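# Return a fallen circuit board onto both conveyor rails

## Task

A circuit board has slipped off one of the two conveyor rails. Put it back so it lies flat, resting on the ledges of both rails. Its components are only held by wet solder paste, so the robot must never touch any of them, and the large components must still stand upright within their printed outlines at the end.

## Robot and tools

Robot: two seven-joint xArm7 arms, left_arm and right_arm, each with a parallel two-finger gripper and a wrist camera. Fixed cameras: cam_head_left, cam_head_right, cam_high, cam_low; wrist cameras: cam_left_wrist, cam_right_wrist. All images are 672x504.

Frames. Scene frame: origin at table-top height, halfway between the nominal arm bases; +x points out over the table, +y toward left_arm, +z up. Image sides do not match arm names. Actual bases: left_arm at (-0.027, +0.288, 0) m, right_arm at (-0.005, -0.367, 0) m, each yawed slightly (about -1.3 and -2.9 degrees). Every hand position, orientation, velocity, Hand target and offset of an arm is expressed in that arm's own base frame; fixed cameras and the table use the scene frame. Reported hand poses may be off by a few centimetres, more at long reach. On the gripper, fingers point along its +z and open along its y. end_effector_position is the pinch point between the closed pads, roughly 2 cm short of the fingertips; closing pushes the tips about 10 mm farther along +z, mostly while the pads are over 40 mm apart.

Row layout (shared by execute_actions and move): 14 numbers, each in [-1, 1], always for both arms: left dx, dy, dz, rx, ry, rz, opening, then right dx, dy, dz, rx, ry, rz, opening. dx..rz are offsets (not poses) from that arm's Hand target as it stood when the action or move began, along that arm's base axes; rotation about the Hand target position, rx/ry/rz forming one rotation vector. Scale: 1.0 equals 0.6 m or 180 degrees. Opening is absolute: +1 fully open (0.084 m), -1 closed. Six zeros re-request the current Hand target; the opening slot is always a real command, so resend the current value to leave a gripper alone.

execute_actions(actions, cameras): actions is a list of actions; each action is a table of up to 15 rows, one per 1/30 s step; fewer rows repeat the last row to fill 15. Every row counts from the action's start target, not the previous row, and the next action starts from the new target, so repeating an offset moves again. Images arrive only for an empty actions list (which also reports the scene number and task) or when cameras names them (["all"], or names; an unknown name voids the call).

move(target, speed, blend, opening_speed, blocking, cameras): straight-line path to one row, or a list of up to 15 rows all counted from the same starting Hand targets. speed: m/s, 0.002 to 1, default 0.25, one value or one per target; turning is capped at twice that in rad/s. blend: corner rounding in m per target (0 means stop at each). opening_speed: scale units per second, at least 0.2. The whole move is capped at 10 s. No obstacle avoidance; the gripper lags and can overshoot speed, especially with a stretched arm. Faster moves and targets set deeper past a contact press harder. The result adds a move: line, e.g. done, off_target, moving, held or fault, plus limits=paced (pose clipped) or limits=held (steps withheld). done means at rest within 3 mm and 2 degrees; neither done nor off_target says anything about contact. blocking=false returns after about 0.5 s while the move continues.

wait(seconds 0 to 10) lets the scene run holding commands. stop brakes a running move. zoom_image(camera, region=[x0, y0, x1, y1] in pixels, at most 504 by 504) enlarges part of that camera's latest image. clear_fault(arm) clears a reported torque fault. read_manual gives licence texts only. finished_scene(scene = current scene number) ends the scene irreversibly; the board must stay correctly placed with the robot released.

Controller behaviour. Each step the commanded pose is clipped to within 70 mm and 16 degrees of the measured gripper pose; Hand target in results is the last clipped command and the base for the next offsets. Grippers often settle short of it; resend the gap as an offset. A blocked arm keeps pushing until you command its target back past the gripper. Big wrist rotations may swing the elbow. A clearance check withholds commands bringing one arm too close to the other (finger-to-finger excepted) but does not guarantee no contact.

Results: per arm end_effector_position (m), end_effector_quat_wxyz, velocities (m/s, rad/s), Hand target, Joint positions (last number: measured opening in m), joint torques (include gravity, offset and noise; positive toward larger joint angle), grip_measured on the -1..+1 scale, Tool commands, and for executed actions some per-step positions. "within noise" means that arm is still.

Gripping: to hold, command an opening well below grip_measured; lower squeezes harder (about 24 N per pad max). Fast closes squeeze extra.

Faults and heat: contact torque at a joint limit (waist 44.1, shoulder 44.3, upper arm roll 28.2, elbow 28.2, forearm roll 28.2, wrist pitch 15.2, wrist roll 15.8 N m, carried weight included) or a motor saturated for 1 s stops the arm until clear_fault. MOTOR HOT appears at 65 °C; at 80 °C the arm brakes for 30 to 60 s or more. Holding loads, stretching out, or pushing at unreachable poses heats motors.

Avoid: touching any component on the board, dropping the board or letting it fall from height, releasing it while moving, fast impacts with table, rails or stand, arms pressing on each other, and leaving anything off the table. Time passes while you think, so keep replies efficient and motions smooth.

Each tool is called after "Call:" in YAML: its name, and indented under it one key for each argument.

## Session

Call:
execute_actions:
  actions: []

Scene clock: 0.00 s.
left_arm: end_effector_position=(+0.2196, +0.2866, +0.1721) grip_measured=+1.00 end_effector_quat_wxyz=(-0.323, +0.663, +0.643, +0.207) | right_arm: end_effector_position=(+0.3997, -0.1661, +0.2273) grip_measured=+1.00 end_effector_quat_wxyz=(-0.212, +0.494, +0.835, -0.116)
Joint positions: left_arm=[1.39 -0.673 -0.807 0.279 0.533 0.482 -1.362 0.084] | right_arm=[-0.372 0.274 0.065 1.476 -0.144 1.675 -2.36 0.084]
Joint velocities: within noise
Joint torques (N m): no reading
Hand target: left_arm +0.2196, +0.2866, +0.1721; -0.323, +0.663, +0.643, +0.207 | right_arm +0.3997, -0.1661, +0.2273; -0.212, +0.494, +0.835, -0.116
Tool commands: left_gripper/opening=+1.0 right_gripper/opening=+1.0

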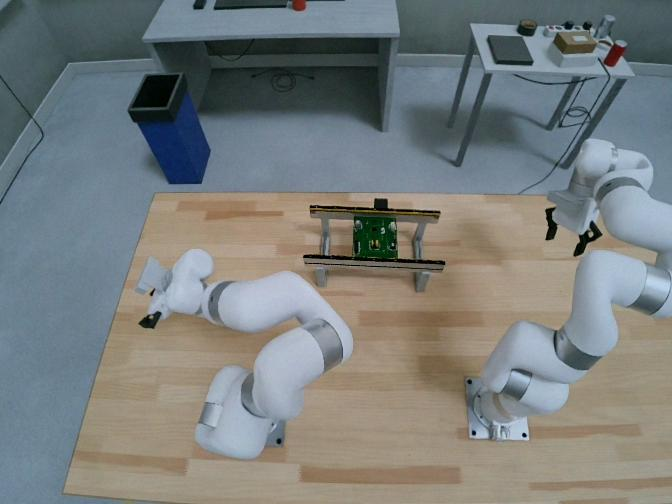

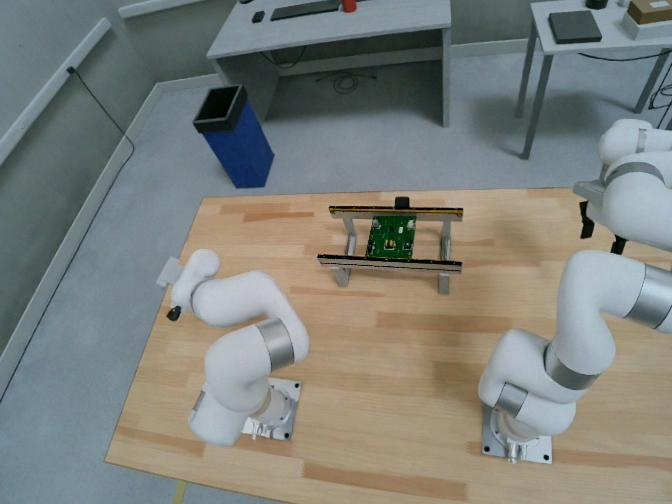

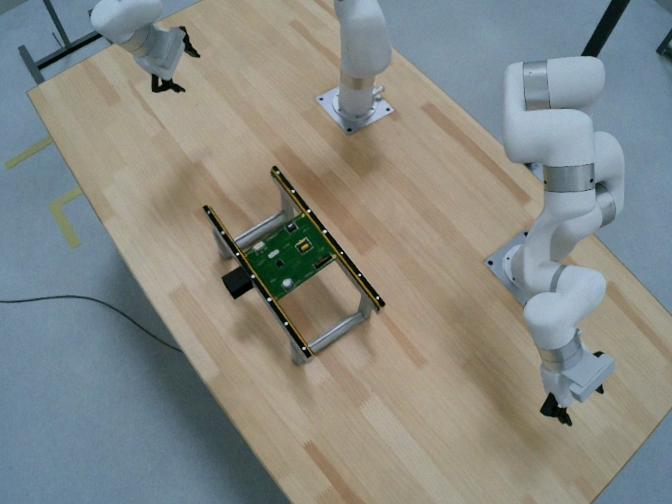

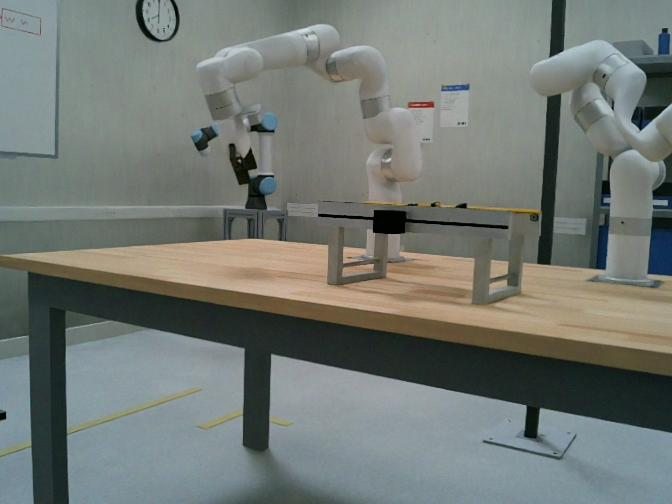

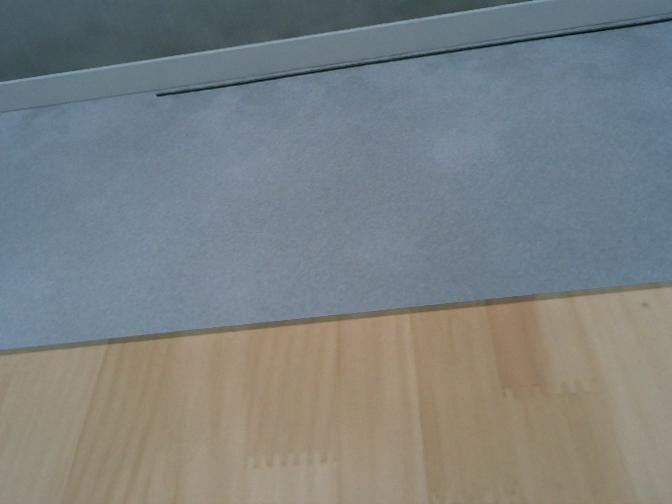

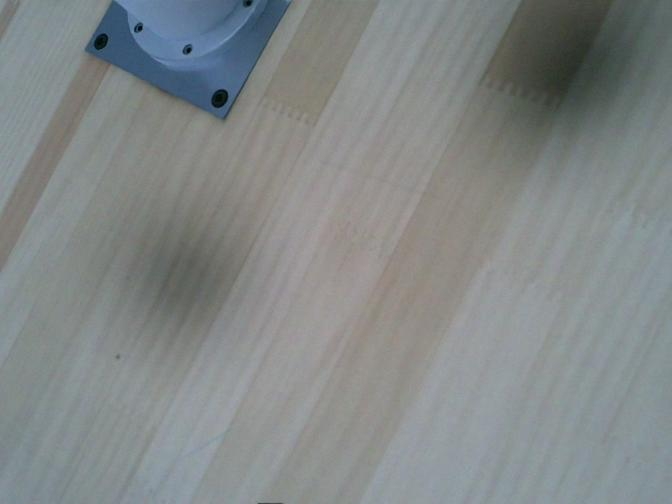

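Call:
zoom_image:
  camera: "cam_head_left"
  region: [290, 190, 460, 300]

Call:
zoom_image:
  camera: "cam_high"
  region: [190, 150, 400, 370]

Call:
zoom_image:
  camera: "cam_low"
  region: [300, 180, 560, 320]

Scaled by 2.965 from the camera's 672x504 image, which has a finer 960x720 frame.

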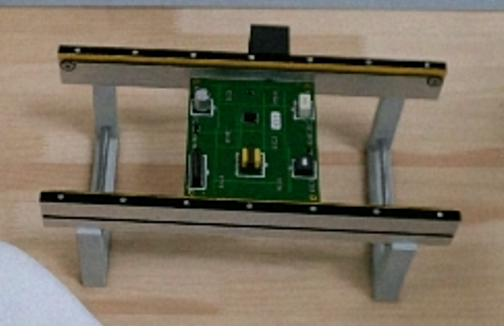

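Scaled by 2.291 from the camera's 672x504 image, which has a finer 960x720 frame.

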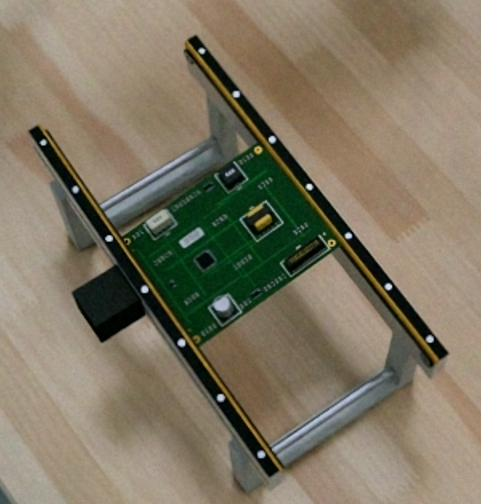

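Scaled by 1.938 from the camera's 672x504 image, which has a finer 960x720 frame.

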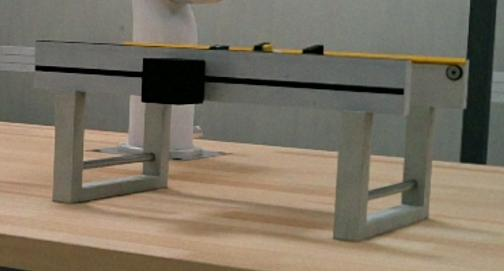

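Call:
move:
  target:
    - [0.3007,-0.2277,0.2465,-0.2453,-0.05,0,-0.286, 0.05,0.333,0.167,0.041,-0.071,0.174,-0.286]
    - [0.384,-0.311,0.2465,-0.1521,-0.2315,0.4736,-0.286, 0.203,0.916,0.121,0.0827,-0.1419,0.3485,-0.286]
  speed: 0.3
  blend: 0.05
  cameras: ["cam_head_left","cam_right_wrist"]

Scene clock: 59.47 s.
left_arm: end_effector_position=(+0.4500, +0.1000, +0.3200) grip_measured=-0.30 end_effector_quat_wxyz=(+0.000, +0.012, +1.000, +0.000) | right_arm: end_effector_position=(+0.5215, +0.3835, +0.2999) grip_measured=-0.30 end_effector_quat_wxyz=(+0.000, -0.025, +1.000, +0.001)
Joint positions: left_arm=[1.181 -0.106 -0.912 1.311 -0.085 1.377 -2.83 0.031] | right_arm=[0.426 0.771 0.489 2.385 -0.333 1.668 -2.436 0.031]
Joint torques (N m): left_arm=[6.17 -4.18 -1.7 21.7 0.94 0.41 -2.32] | right_arm=[9.89 -28.79 1.82 23.13 -3.66 -0.38 -1.36]
Hand target: left_arm +0.4500, +0.1000, +0.3200; +0.000, +0.012, +1.000, +0.000 | right_arm +0.5215, +0.3835, +0.2999; +0.000, -0.025, +1.000, +0.001
Off the commanded pose: left_arm 0.000 m, 0 deg | right_arm 0.000 m, 0 deg.
move: done
Images, in order (width x height): cam_head_left 672x504, cam_right_wrist 672x504.

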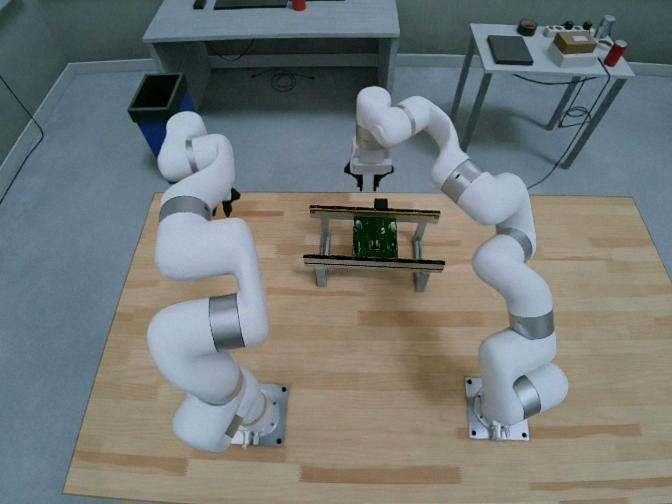

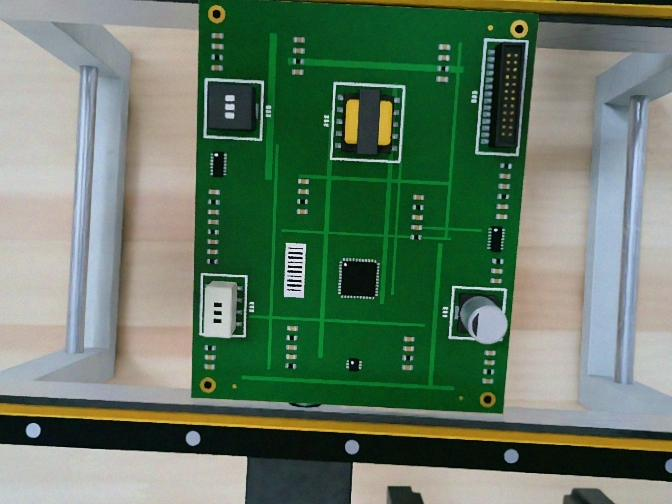

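Call:
move:
  target: [0.0717,-0.1667,-0.0333,-0.3741,0.395,0.3834,-0.286, -0.131,-0.70,0,0.3772,0.3966,-0.3966,-0.286]
  speed: 0.3
  cameras: ["cam_head_left","cam_low"]

Scene clock: 96.77 s.
left_arm: end_effector_position=(+0.4930, +0.0000, +0.3000) grip_measured=-0.30 end_effector_quat_wxyz=(+0.508, +0.492, -0.507, +0.492) | right_arm: end_effector_position=(+0.4429, -0.0364, +0.2999) grip_measured=-0.30 end_effector_quat_wxyz=(+0.499, -0.500, -0.499, -0.501)
Joint positions: left_arm=[1.15 0.673 -0.823 1.407 -0.919 1.687 -4.132 0.031] | right_arm=[-0.891 0.445 0.302 1.305 1.065 1.957 -2.325 0.031]
Joint torques (N m): left_arm=[7 -18.53 -12.63 11.04 -2.84 -0.86 -1.07] | right_arm=[-9.91 -20.88 1.33 16.22 6.04 2.79 1.46]
Hand target: left_arm +0.4930, +0.0000, +0.3000; +0.508, +0.492, -0.507, +0.492 | right_arm +0.4429, -0.0365, +0.2999; +0.499, -0.500, -0.499, -0.501
Off the commanded pose: left_arm 0.000 m, 0 deg | right_arm 0.000 m, 0 deg.
move: done
Images, in order (width x height): cam_head_left 672x504, cam_low 672x504.

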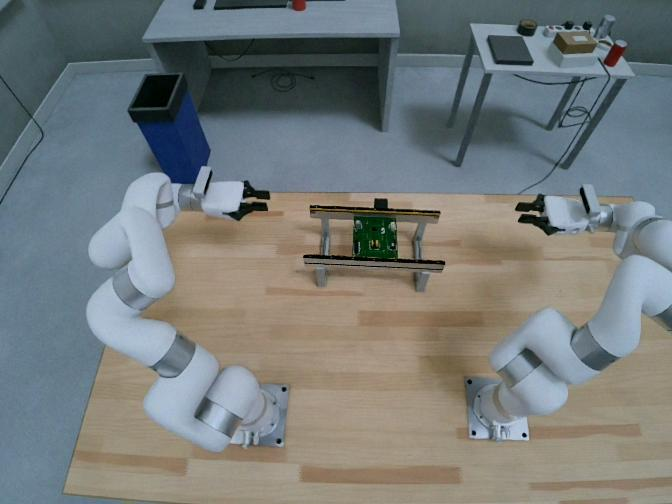

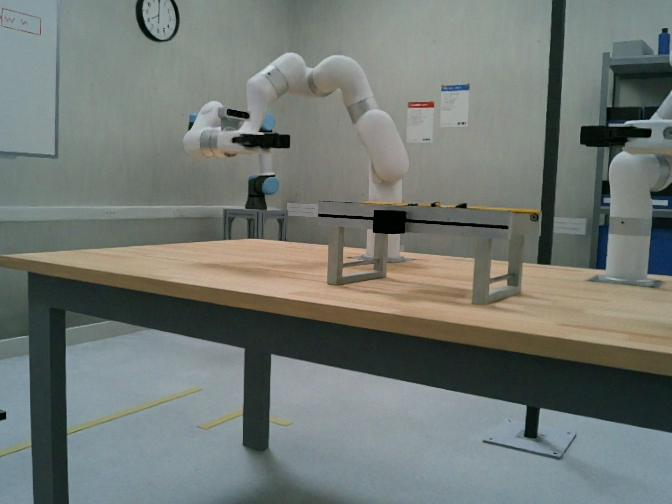

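Call:
move:
  target: [0.0008,-0.075,-0.3008,0.00972,0.04528,-0.0006,-0.286, 0,0.2108,-0.2998,-0.00834,0.04555,0.0006,-0.286]
  speed: 0.25
  cameras: ["cam_left_wrist","cam_right_wrist","cam_low","cam_high"]

Scene clock: 108.93 s.
left_arm: end_effector_position=(+0.4935, -0.0450, +0.1195) grip_measured=-0.30 end_effector_quat_wxyz=(+0.535, +0.533, -0.478, +0.448) | right_arm: end_effector_position=(+0.4429, +0.0900, +0.1200) grip_measured=-0.30 end_effector_quat_wxyz=(+0.528, -0.541, -0.469, -0.457)
Joint positions: left_arm=[0.962 0.957 -0.674 1.371 -0.801 1.452 -4.018 0.031] | right_arm=[-0.674 0.682 0.336 1.1 1.1 1.548 -2.51 0.031]
Joint torques (N m): left_arm=[-7.12 -15.74 -7.49 13.52 0.1 -0.49 2.15] | right_arm=[9.74 -20.97 10.31 15.9 4.85 0.73 -1.35]
Hand target: left_arm +0.4935, -0.0450, +0.1195; +0.535, +0.533, -0.478, +0.448 | right_arm +0.4429, +0.0900, +0.1200; +0.528, -0.541, -0.469, -0.457
Off the commanded pose: left_arm 0.000 m, 0 deg | right_arm 0.000 m, 0 deg.
move: done
Images, in order (width x height): cam_high 672x504, cam_low 672x504, cam_left_wrist 672x504, cam_right_wrist 672x504.

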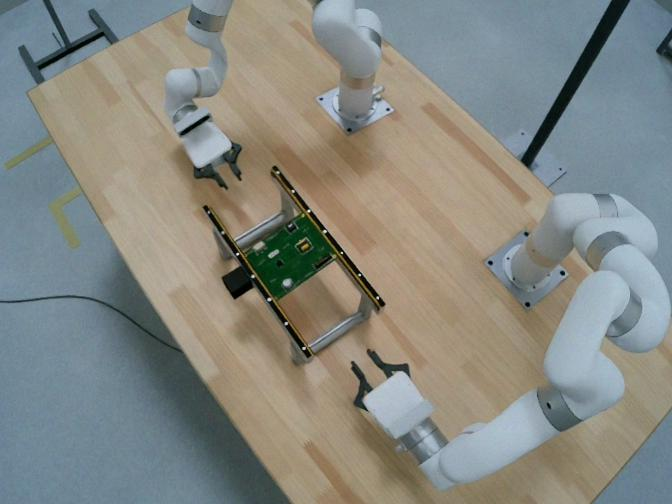

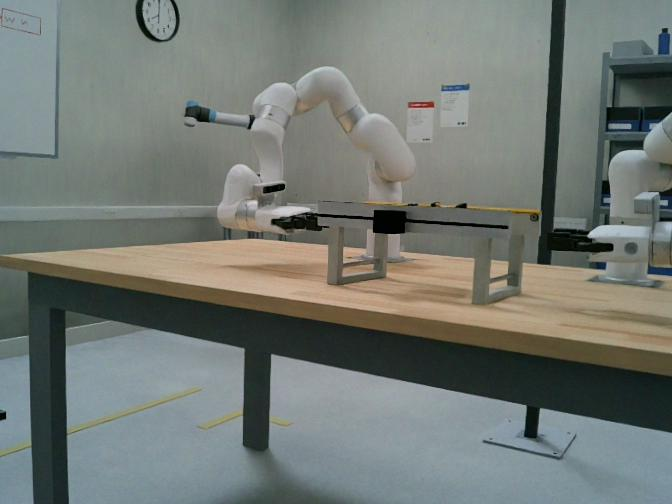

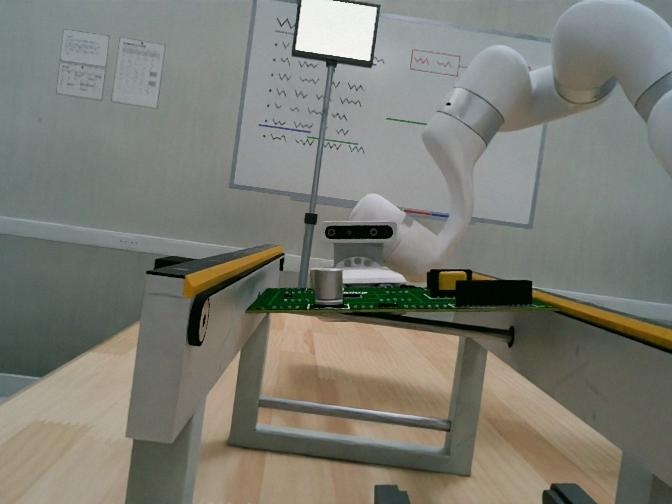

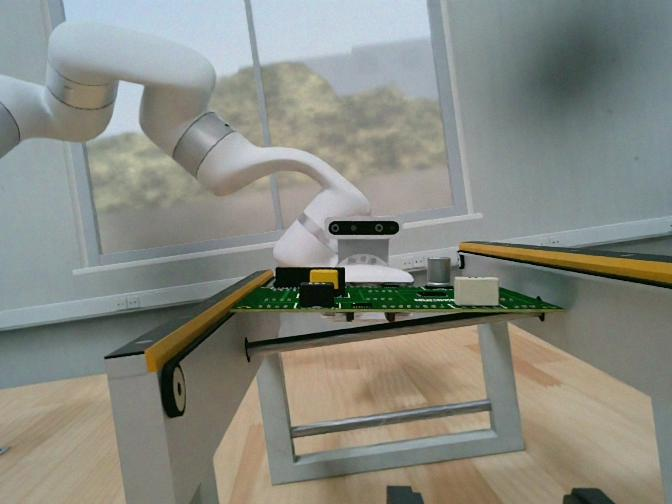

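Call:
move:
  target: [-0.0063,-0.2083,0,0,0,0,-0.286, 0,0.1667,0,0,0,0,-0.286]
  speed: 0.15
  cameras: ["cam_left_wrist","cam_right_wrist","cam_high"]

Call:
zoom_image:
  camera: "cam_high"
  region: [160, 130, 410, 380]

Scene clock: 121.97 s.
left_arm: end_effector_position=(+0.4897, -0.1699, +0.1195) grip_measured=-0.30 end_effector_quat_wxyz=(+0.535, +0.533, -0.478, +0.448) | right_arm: end_effector_position=(+0.4429, +0.1900, +0.1200) grip_measured=-0.30 end_effector_quat_wxyz=(+0.528, -0.541, -0.469, -0.457)
Joint positions: left_arm=[0.837 0.921 -0.78 1.197 -0.967 1.206 -3.943 0.031] | right_arm=[-0.551 0.654 0.442 1.004 1.276 1.386 -2.55 0.031]
Joint torques (N m): left_arm=[-6.8 -14.24 -14.73 6.31 -2.15 -0.43 2.28] | right_arm=[9.57 -19.34 11.58 13.35 4.56 0.79 -1.35]
Hand target: left_arm +0.4897, -0.1700, +0.1195; +0.535, +0.533, -0.478, +0.448 | right_arm +0.4429, +0.1900, +0.1200; +0.528, -0.541, -0.469, -0.457
Off the commanded pose: left_arm 0.000 m, 0 deg | right_arm 0.000 m, 0 deg.
move: done
Images, in order (width x height): cam_high 672x504, cam_left_wrist 672x504, cam_right_wrist 672x504.

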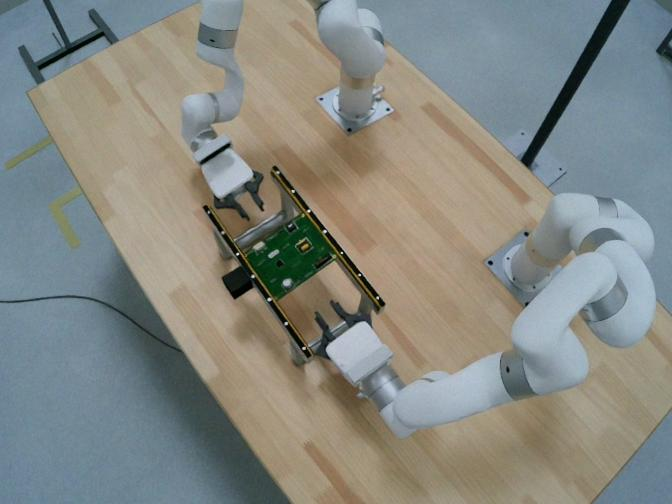

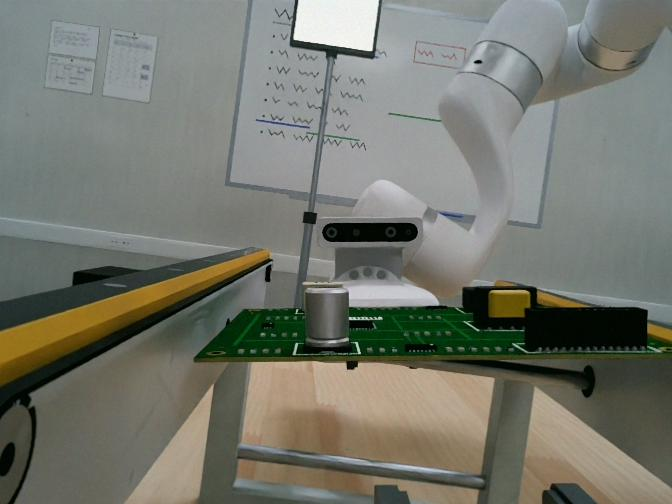

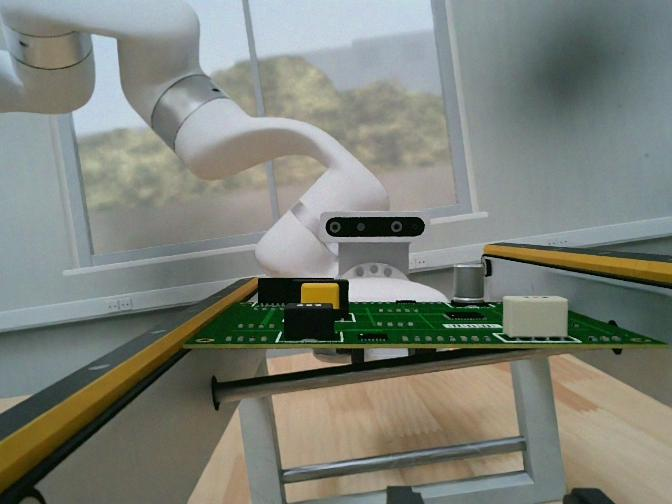

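Scaled by 2.016 from the camera's 672x504 image, which has a finer 960x720 frame.

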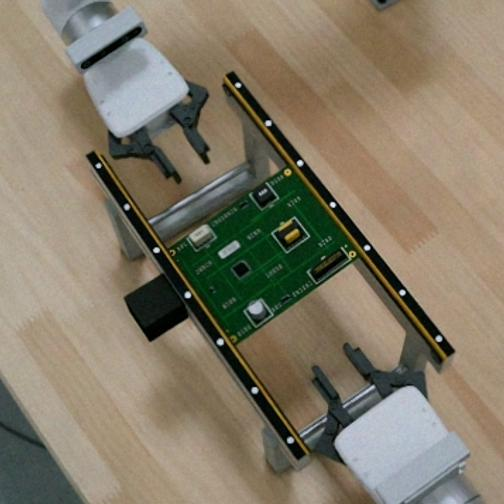

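Call:
move:
  target: [-0.0048,-0.1865,0,0,0,0,-0.286, 0,0.19,0,0,0,0,-0.286]
  speed: 0.1
  cameras: ["cam_left_wrist","cam_right_wrist","cam_high"]

Call:
zoom_image:
  camera: "cam_high"
  region: [180, 150, 400, 370]

Scene clock: 144.93 s.
left_arm: end_effector_position=(+0.4868, -0.2818, +0.1195) grip_measured=-0.30 end_effector_quat_wxyz=(+0.535, +0.533, -0.478, +0.448) | right_arm: end_effector_position=(+0.4430, +0.3040, +0.1200) grip_measured=-0.30 end_effector_quat_wxyz=(+0.528, -0.541, -0.469, -0.457)
Joint positions: left_arm=[0.67 0.964 -0.873 1.171 -1.124 0.996 -3.881 0.031] | right_arm=[-0.383 0.692 0.563 1.012 1.485 1.201 -2.593 0.031]
Joint torques (N m): left_arm=[-6.99 -13.92 -16.11 12.38 -1.87 -0.34 2.3] | right_arm=[9.78 -19.32 13.97 16.05 4.37 0.84 -1.4]
Hand target: left_arm +0.4868, -0.2819, +0.1195; +0.535, +0.533, -0.478, +0.448 | right_arm +0.4429, +0.3040, +0.1200; +0.528, -0.541, -0.469, -0.457
Off the commanded pose: left_arm 0.000 m, 0 deg | right_arm 0.000 m, 0 deg.
move: done
Images, in order (width x height): cam_high 672x504, cam_left_wrist 672x504, cam_right_wrist 672x504.

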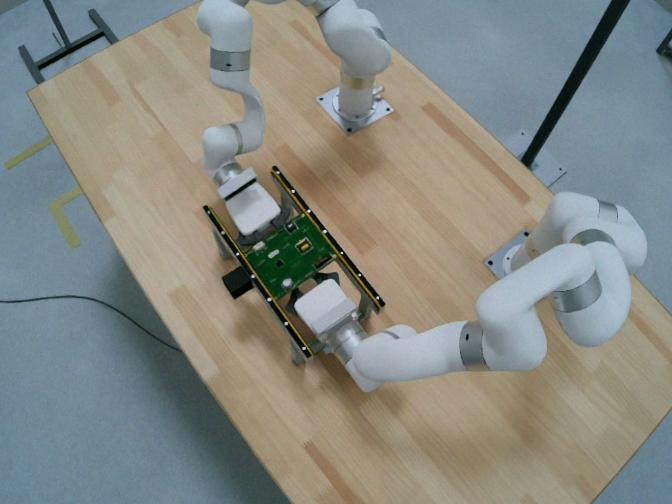

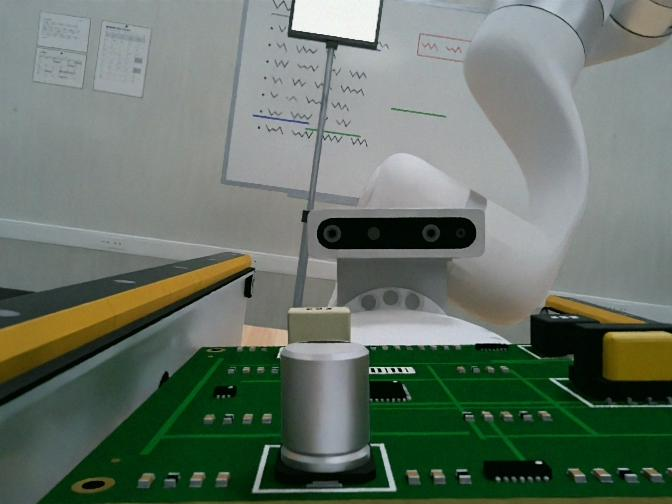

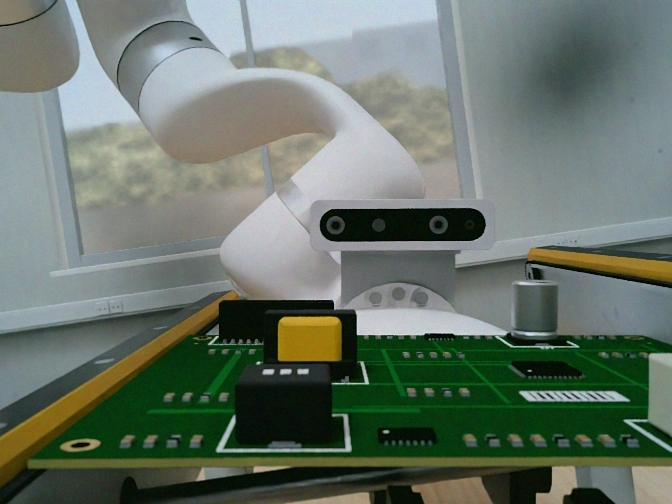

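Scaled by 2.291 from the camera's 672x504 image, which has a finer 960x720 frame.

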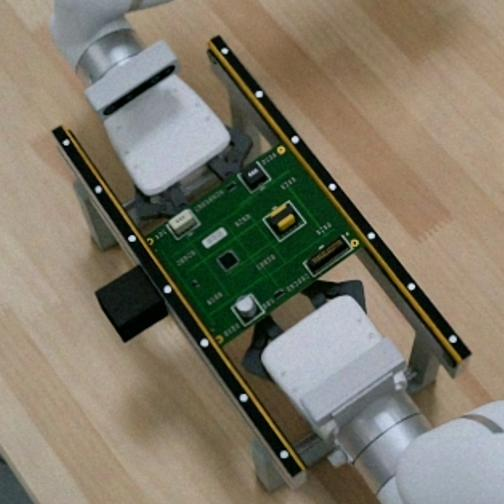

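Call:
move:
  target:
    - [0,0,0.0217,0,0,0,-0.286, 0,0,0.0217,0,0,0,-0.286]
    - [0,0,0.0292,0,0,0,-0.286, 0,0,0.03,0,0,0,-0.286]
  speed: [0.05, 0.015]
  cameras: ["cam_left_wrist","cam_right_wrist"]

Call:
zoom_image:
  camera: "cam_left_wrist"
  region: [140, 260, 300, 400]

Call:
zoom_image:
  camera: "cam_right_wrist"
  region: [500, 250, 672, 410]

Call:
zoom_image:
  camera: "cam_right_wrist"
  region: [120, 280, 300, 460]

Scene clock: 157.13 s.
left_arm: end_effector_position=(+0.4868, -0.2819, +0.1370) grip_measured=-0.30 end_effector_quat_wxyz=(+0.535, +0.533, -0.478, +0.448) | right_arm: end_effector_position=(+0.4429, +0.3040, +0.1380) grip_measured=-0.30 end_effector_quat_wxyz=(+0.528, -0.541, -0.469, -0.457)
Joint positions: left_arm=[0.688 0.923 -0.896 1.154 -1.137 1.001 -3.904 0.031] | right_arm=[-0.396 0.64 0.578 0.993 1.496 1.211 -2.563 0.031]
Joint torques (N m): left_arm=[6.89 -18.37 -16.07 6.55 -1.84 3.75 -2.35] | right_arm=[-10.13 -26.29 13.52 11.63 4.45 3.38 1.45]
Hand target: left_arm +0.4868, -0.2819, +0.1370; +0.535, +0.533, -0.478, +0.448 | right_arm +0.4429, +0.3040, +0.1380; +0.528, -0.541, -0.469, -0.457
Off the commanded pose: left_arm 0.000 m, 0 deg | right_arm 0.000 m, 0 deg.
move: done
Images, in order (width x height): cam_left_wrist 672x504, cam_right_wrist 672x504.

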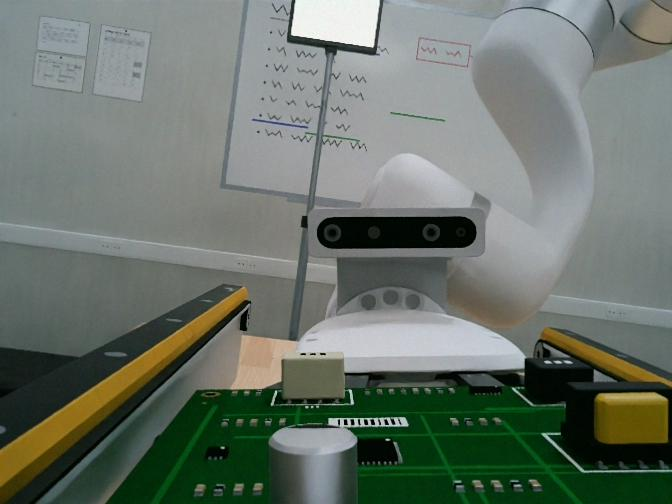

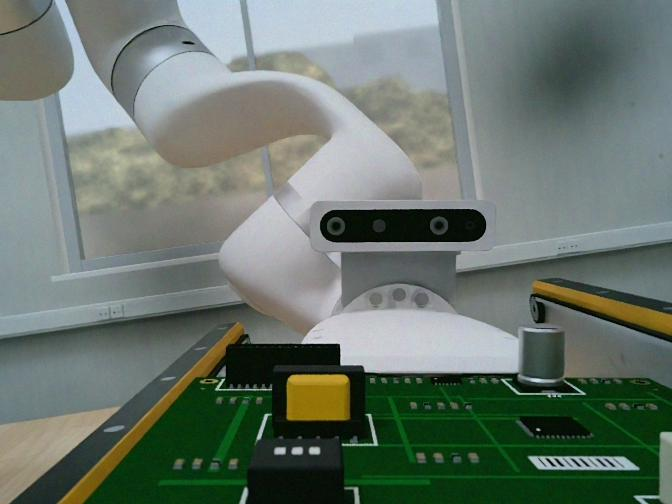

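Scaled by 3.150 from the camera's 672x504 image, which has a finer 960x720 frame.

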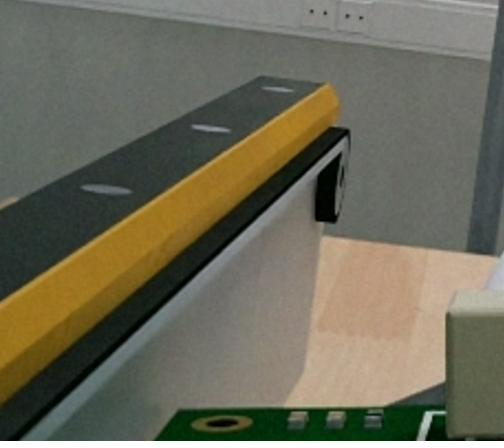

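Scaled by 2.930 from the camera's 672x504 image, which has a finer 960x720 frame.

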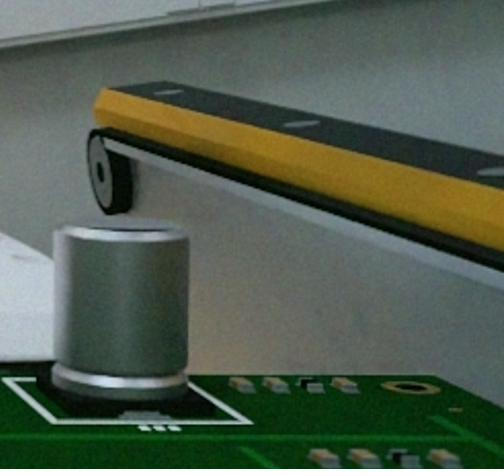

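Scaled by 2.800 from the camera's 672x504 image, which has a finer 960x720 frame.

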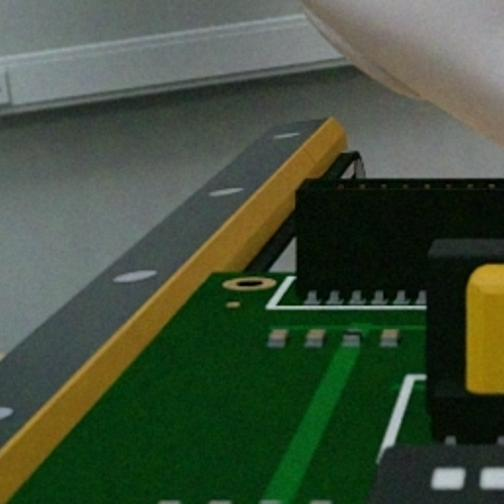

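Call:
move:
  target: [0,0,0.0033,0,0,0,-0.286, 0,0,0.0033,0,0,0,-0.286]
  speed: 0.015
  cameras: ["cam_left_wrist","cam_right_wrist"]

Call:
zoom_image:
  camera: "cam_left_wrist"
  region: [140, 260, 300, 400]

Call:
zoom_image:
  camera: "cam_right_wrist"
  region: [500, 250, 672, 410]

Call:
zoom_image:
  camera: "cam_right_wrist"
  region: [120, 280, 300, 460]

Scene clock: 161.80 s.
left_arm: end_effector_position=(+0.4868, -0.2819, +0.1390) grip_measured=-0.30 end_effector_quat_wxyz=(+0.535, +0.533, -0.478, +0.448) | right_arm: end_effector_position=(+0.4429, +0.3040, +0.1399) grip_measured=-0.30 end_effector_quat_wxyz=(+0.528, -0.541, -0.469, -0.457)
Joint positions: left_arm=[0.69 0.918 -0.899 1.152 -1.139 1.002 -3.906 0.031] | right_arm=[-0.397 0.634 0.58 0.991 1.497 1.212 -2.559 0.031]
Joint torques (N m): left_arm=[7 -18.27 -16.06 6.63 -1.93 3.72 -2.27] | right_arm=[-9.99 -26.22 13.44 11.83 4.46 3.32 1.53]
Hand target: left_arm +0.4868, -0.2819, +0.1390; +0.535, +0.533, -0.478, +0.448 | right_arm +0.4429, +0.3040, +0.1400; +0.528, -0.541, -0.469, -0.457
Off the commanded pose: left_arm 0.000 m, 0 deg | right_arm 0.000 m, 0 deg.
move: done
Images, in order (width x height): cam_left_wrist 672x504, cam_right_wrist 672x504.

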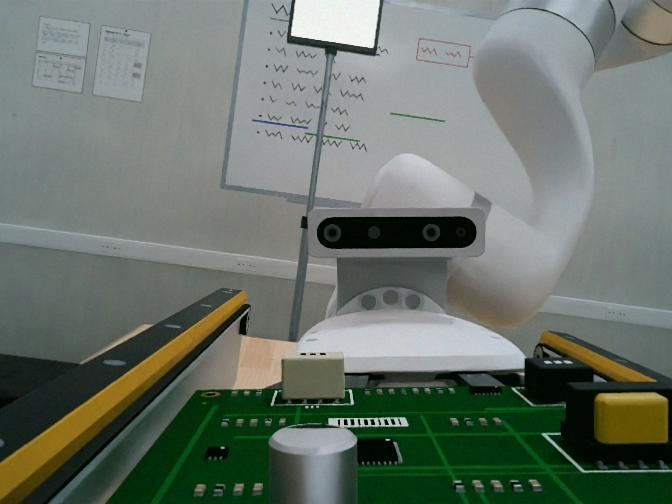

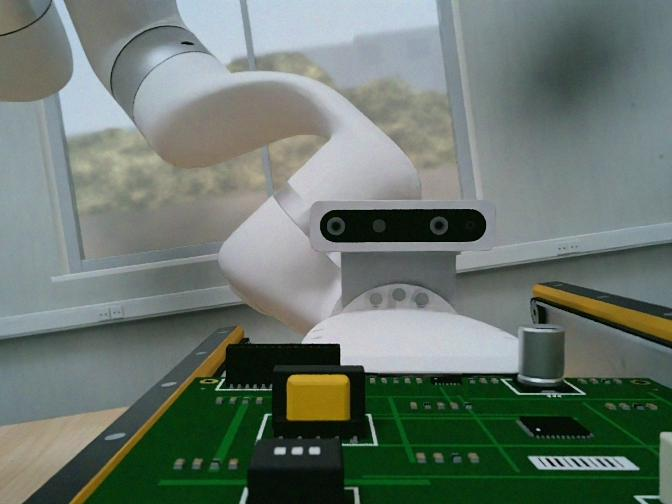

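Scaled by 3.150 from the camera's 672x504 image, which has a finer 960x720 frame.

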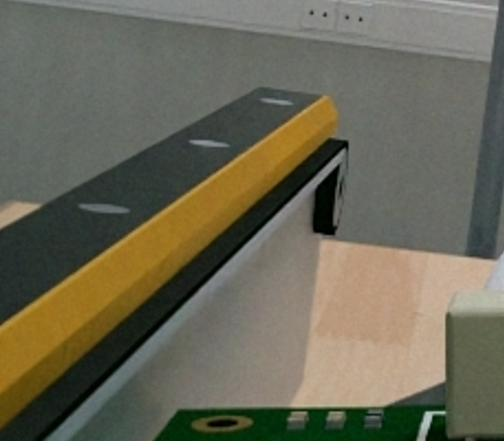

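Scaled by 2.930 from the camera's 672x504 image, which has a finer 960x720 frame.

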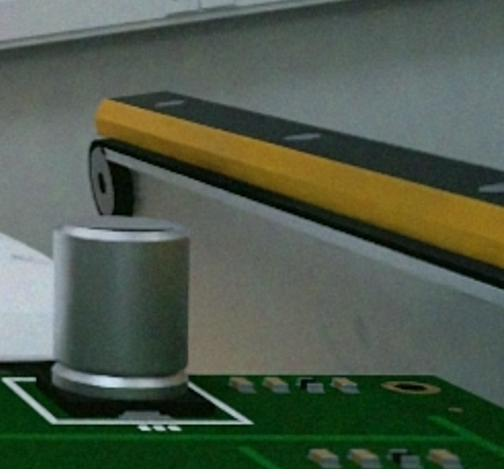

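Scaled by 2.800 from the camera's 672x504 image, which has a finer 960x720 frame.

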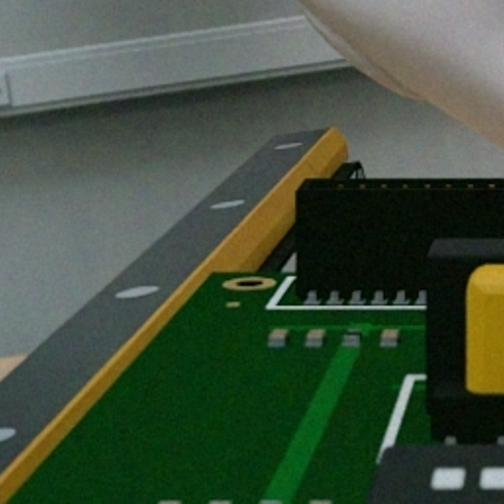

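Call:
move:
  target:
    - [0,0,0.0108,0,0,0,-0.286, 0,0,0.0108,0,0,0,-0.286]
    - [-0.0092,0.0003,0.0108,0,0,0,-0.286, -0.0092,0,0.0108,0,0,0,-0.286]
    - [-0.0092,0.0003,0.0475,0,0,0,-0.286, -0.0092,0,0.0475,0,0,0,-0.286]
    - [-0.0092,0.0003,0.0475,-0.00139,-0.04553,0,-0.286, -0.0092,0,0.0475,0,-0.04556,0,-0.286]
  speed: [0.025, 0.025, 0.05, 0.045]
  cameras: ["cam_left_wrist","cam_right_wrist","cam_high","cam_low"]

Scene clock: 176.20 s.
left_arm: end_effector_position=(+0.4813, -0.2817, +0.1675) grip_measured=-0.30 end_effector_quat_wxyz=(+0.501, +0.499, -0.514, +0.486) | right_arm: end_effector_position=(+0.4374, +0.3040, +0.1685) grip_measured=-0.30 end_effector_quat_wxyz=(+0.493, -0.507, -0.506, -0.494)
Joint positions: left_arm=[0.742 0.851 -0.958 1.105 -1.162 1 -3.794 0.031] | right_arm=[-0.423 0.538 0.609 0.944 1.524 1.23 -2.661 0.031]
Joint torques (N m): left_arm=[7.1 -12.32 -15.73 7.4 0.41 -0.32 2.28] | right_arm=[-9.95 -24.97 12.32 12.96 4.61 0.79 -1.41]
Hand target: left_arm +0.4813, -0.2817, +0.1675; +0.501, +0.499, -0.514, +0.486 | right_arm +0.4374, +0.3040, +0.1685; +0.493, -0.507, -0.506, -0.494
Off the commanded pose: left_arm 0.000 m, 0 deg | right_arm 0.000 m, 0 deg.
move: done
Images, in order (width x height): cam_high 672x504, cam_low 672x504, cam_left_wrist 672x504, cam_right_wrist 672x504.

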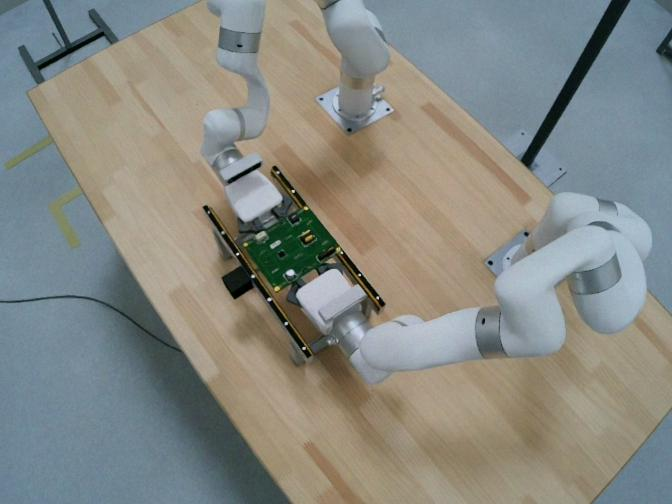

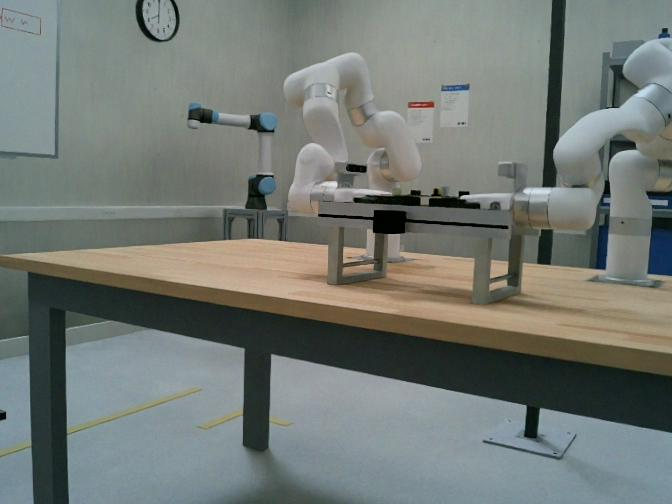

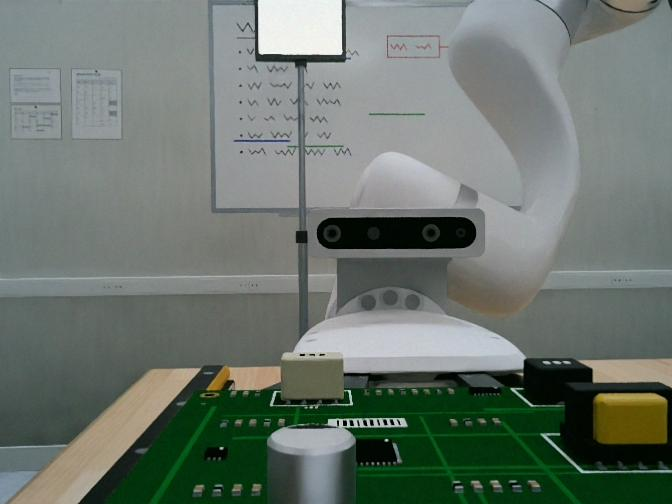

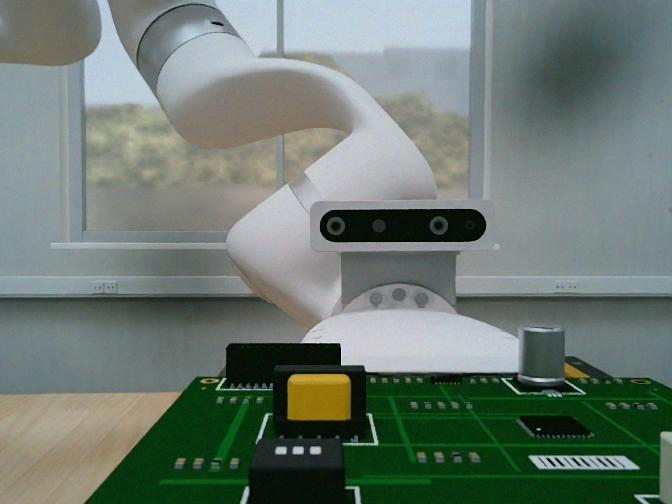

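Call:
move:
  target: [0.0125,-0.0004,-0.0213,0,0,0,-0.286, 0.0125,0,-0.0213,0,0,0,-0.286]
  speed: 0.03
  cameras: ["cam_left_wrist","cam_right_wrist","cam_low"]

Call:
zoom_image:
  camera: "cam_left_wrist"
  region: [60, 404, 190, 504]

Call:
zoom_image:
  camera: "cam_right_wrist"
  region: [50, 404, 180, 504]

Call:
zoom_image:
  camera: "cam_right_wrist"
  region: [150, 330, 250, 420]

Call:
zoom_image:
  camera: "cam_left_wrist"
  region: [160, 330, 260, 420]

Call:
zoom_image:
  camera: "cam_low"
  region: [300, 170, 550, 280]

Scene clock: 182.57 s.
left_arm: end_effector_position=(+0.4888, -0.2819, +0.1547) grip_measured=-0.30 end_effector_quat_wxyz=(+0.501, +0.499, -0.514, +0.486) | right_arm: end_effector_position=(+0.4449, +0.3040, +0.1557) grip_measured=-0.30 end_effector_quat_wxyz=(+0.493, -0.507, -0.506, -0.494)
Joint positions: left_arm=[0.714 0.893 -0.933 1.142 -1.141 0.996 -3.79 0.031] | right_arm=[-0.409 0.592 0.594 0.981 1.507 1.218 -2.673 0.031]
Joint torques (N m): left_arm=[-7.03 -12.74 -9.55 13.39 0.63 -0.19 2.23] | right_arm=[9.88 -18.65 6.74 17.68 -3.04 0.85 -1.31]
Hand target: left_arm +0.4888, -0.2819, +0.1547; +0.501, +0.499, -0.514, +0.486 | right_arm +0.4449, +0.3040, +0.1557; +0.493, -0.507, -0.506, -0.494
Off the commanded pose: left_arm 0.000 m, 0 deg | right_arm 0.000 m, 0 deg.
move: done
Images, in order (width x height): cam_low 672x504, cam_left_wrist 672x504, cam_right_wrist 672x504.

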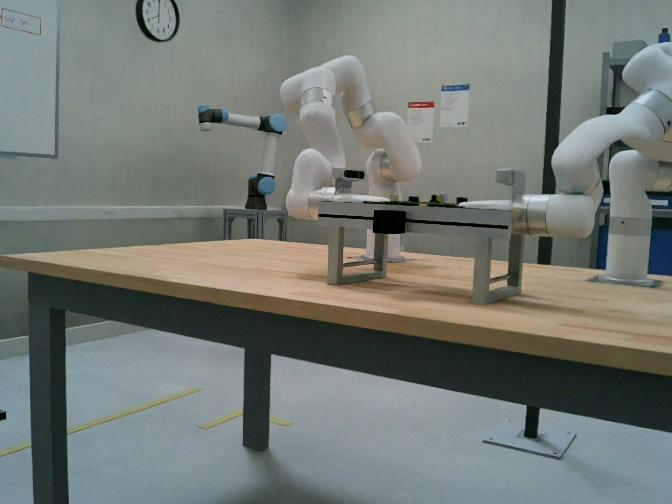

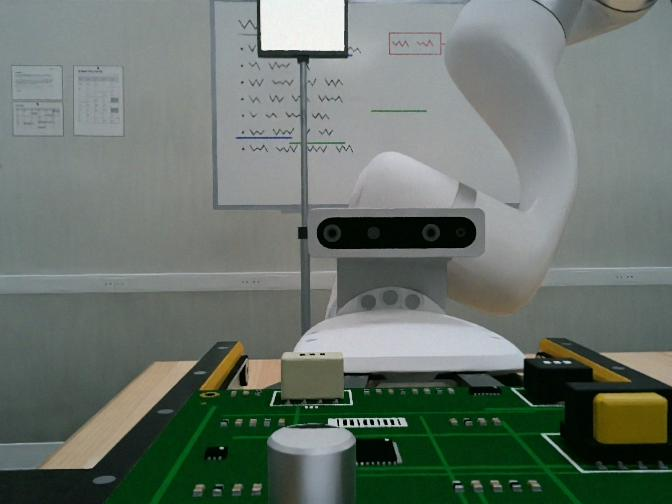

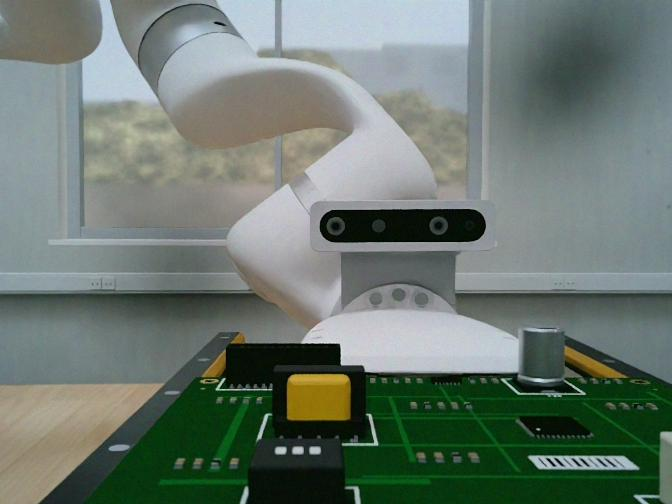

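Scaled by 3.877 from the camera's 672x504 image, which has a finer 960x720 frame.

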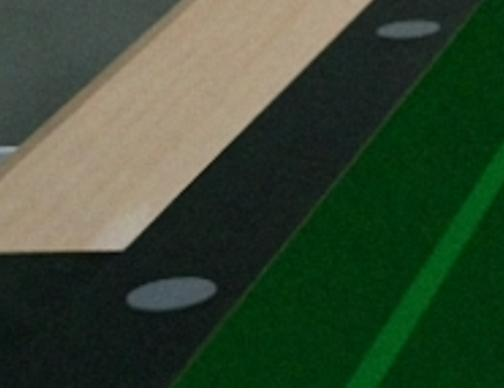

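Scaled by 3.877 from the camera's 672x504 image, which has a finer 960x720 frame.

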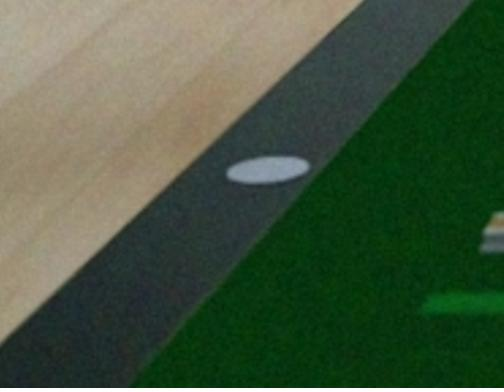

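Scaled by 5.040 from the camera's 672x504 image, which has a finer 960x720 frame.

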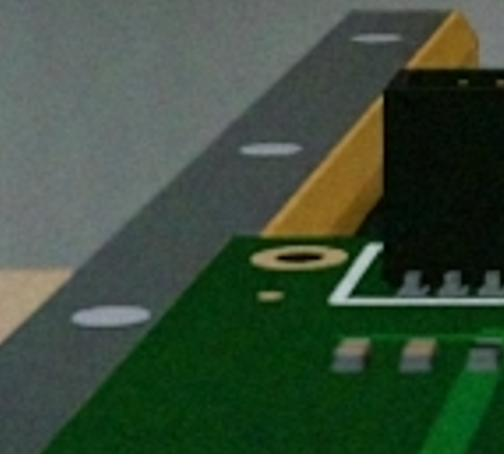

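Scaled by 5.040 from the camera's 672x504 image, which has a finer 960x720 frame.

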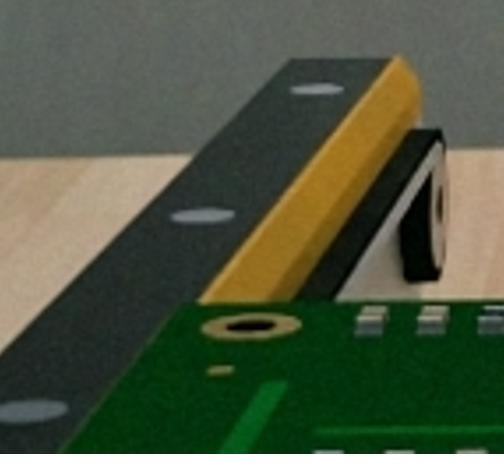

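Scaled by 2.016 from the camera's 672x504 image, which has a finer 960x720 frame.

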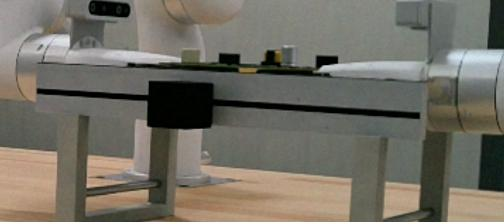

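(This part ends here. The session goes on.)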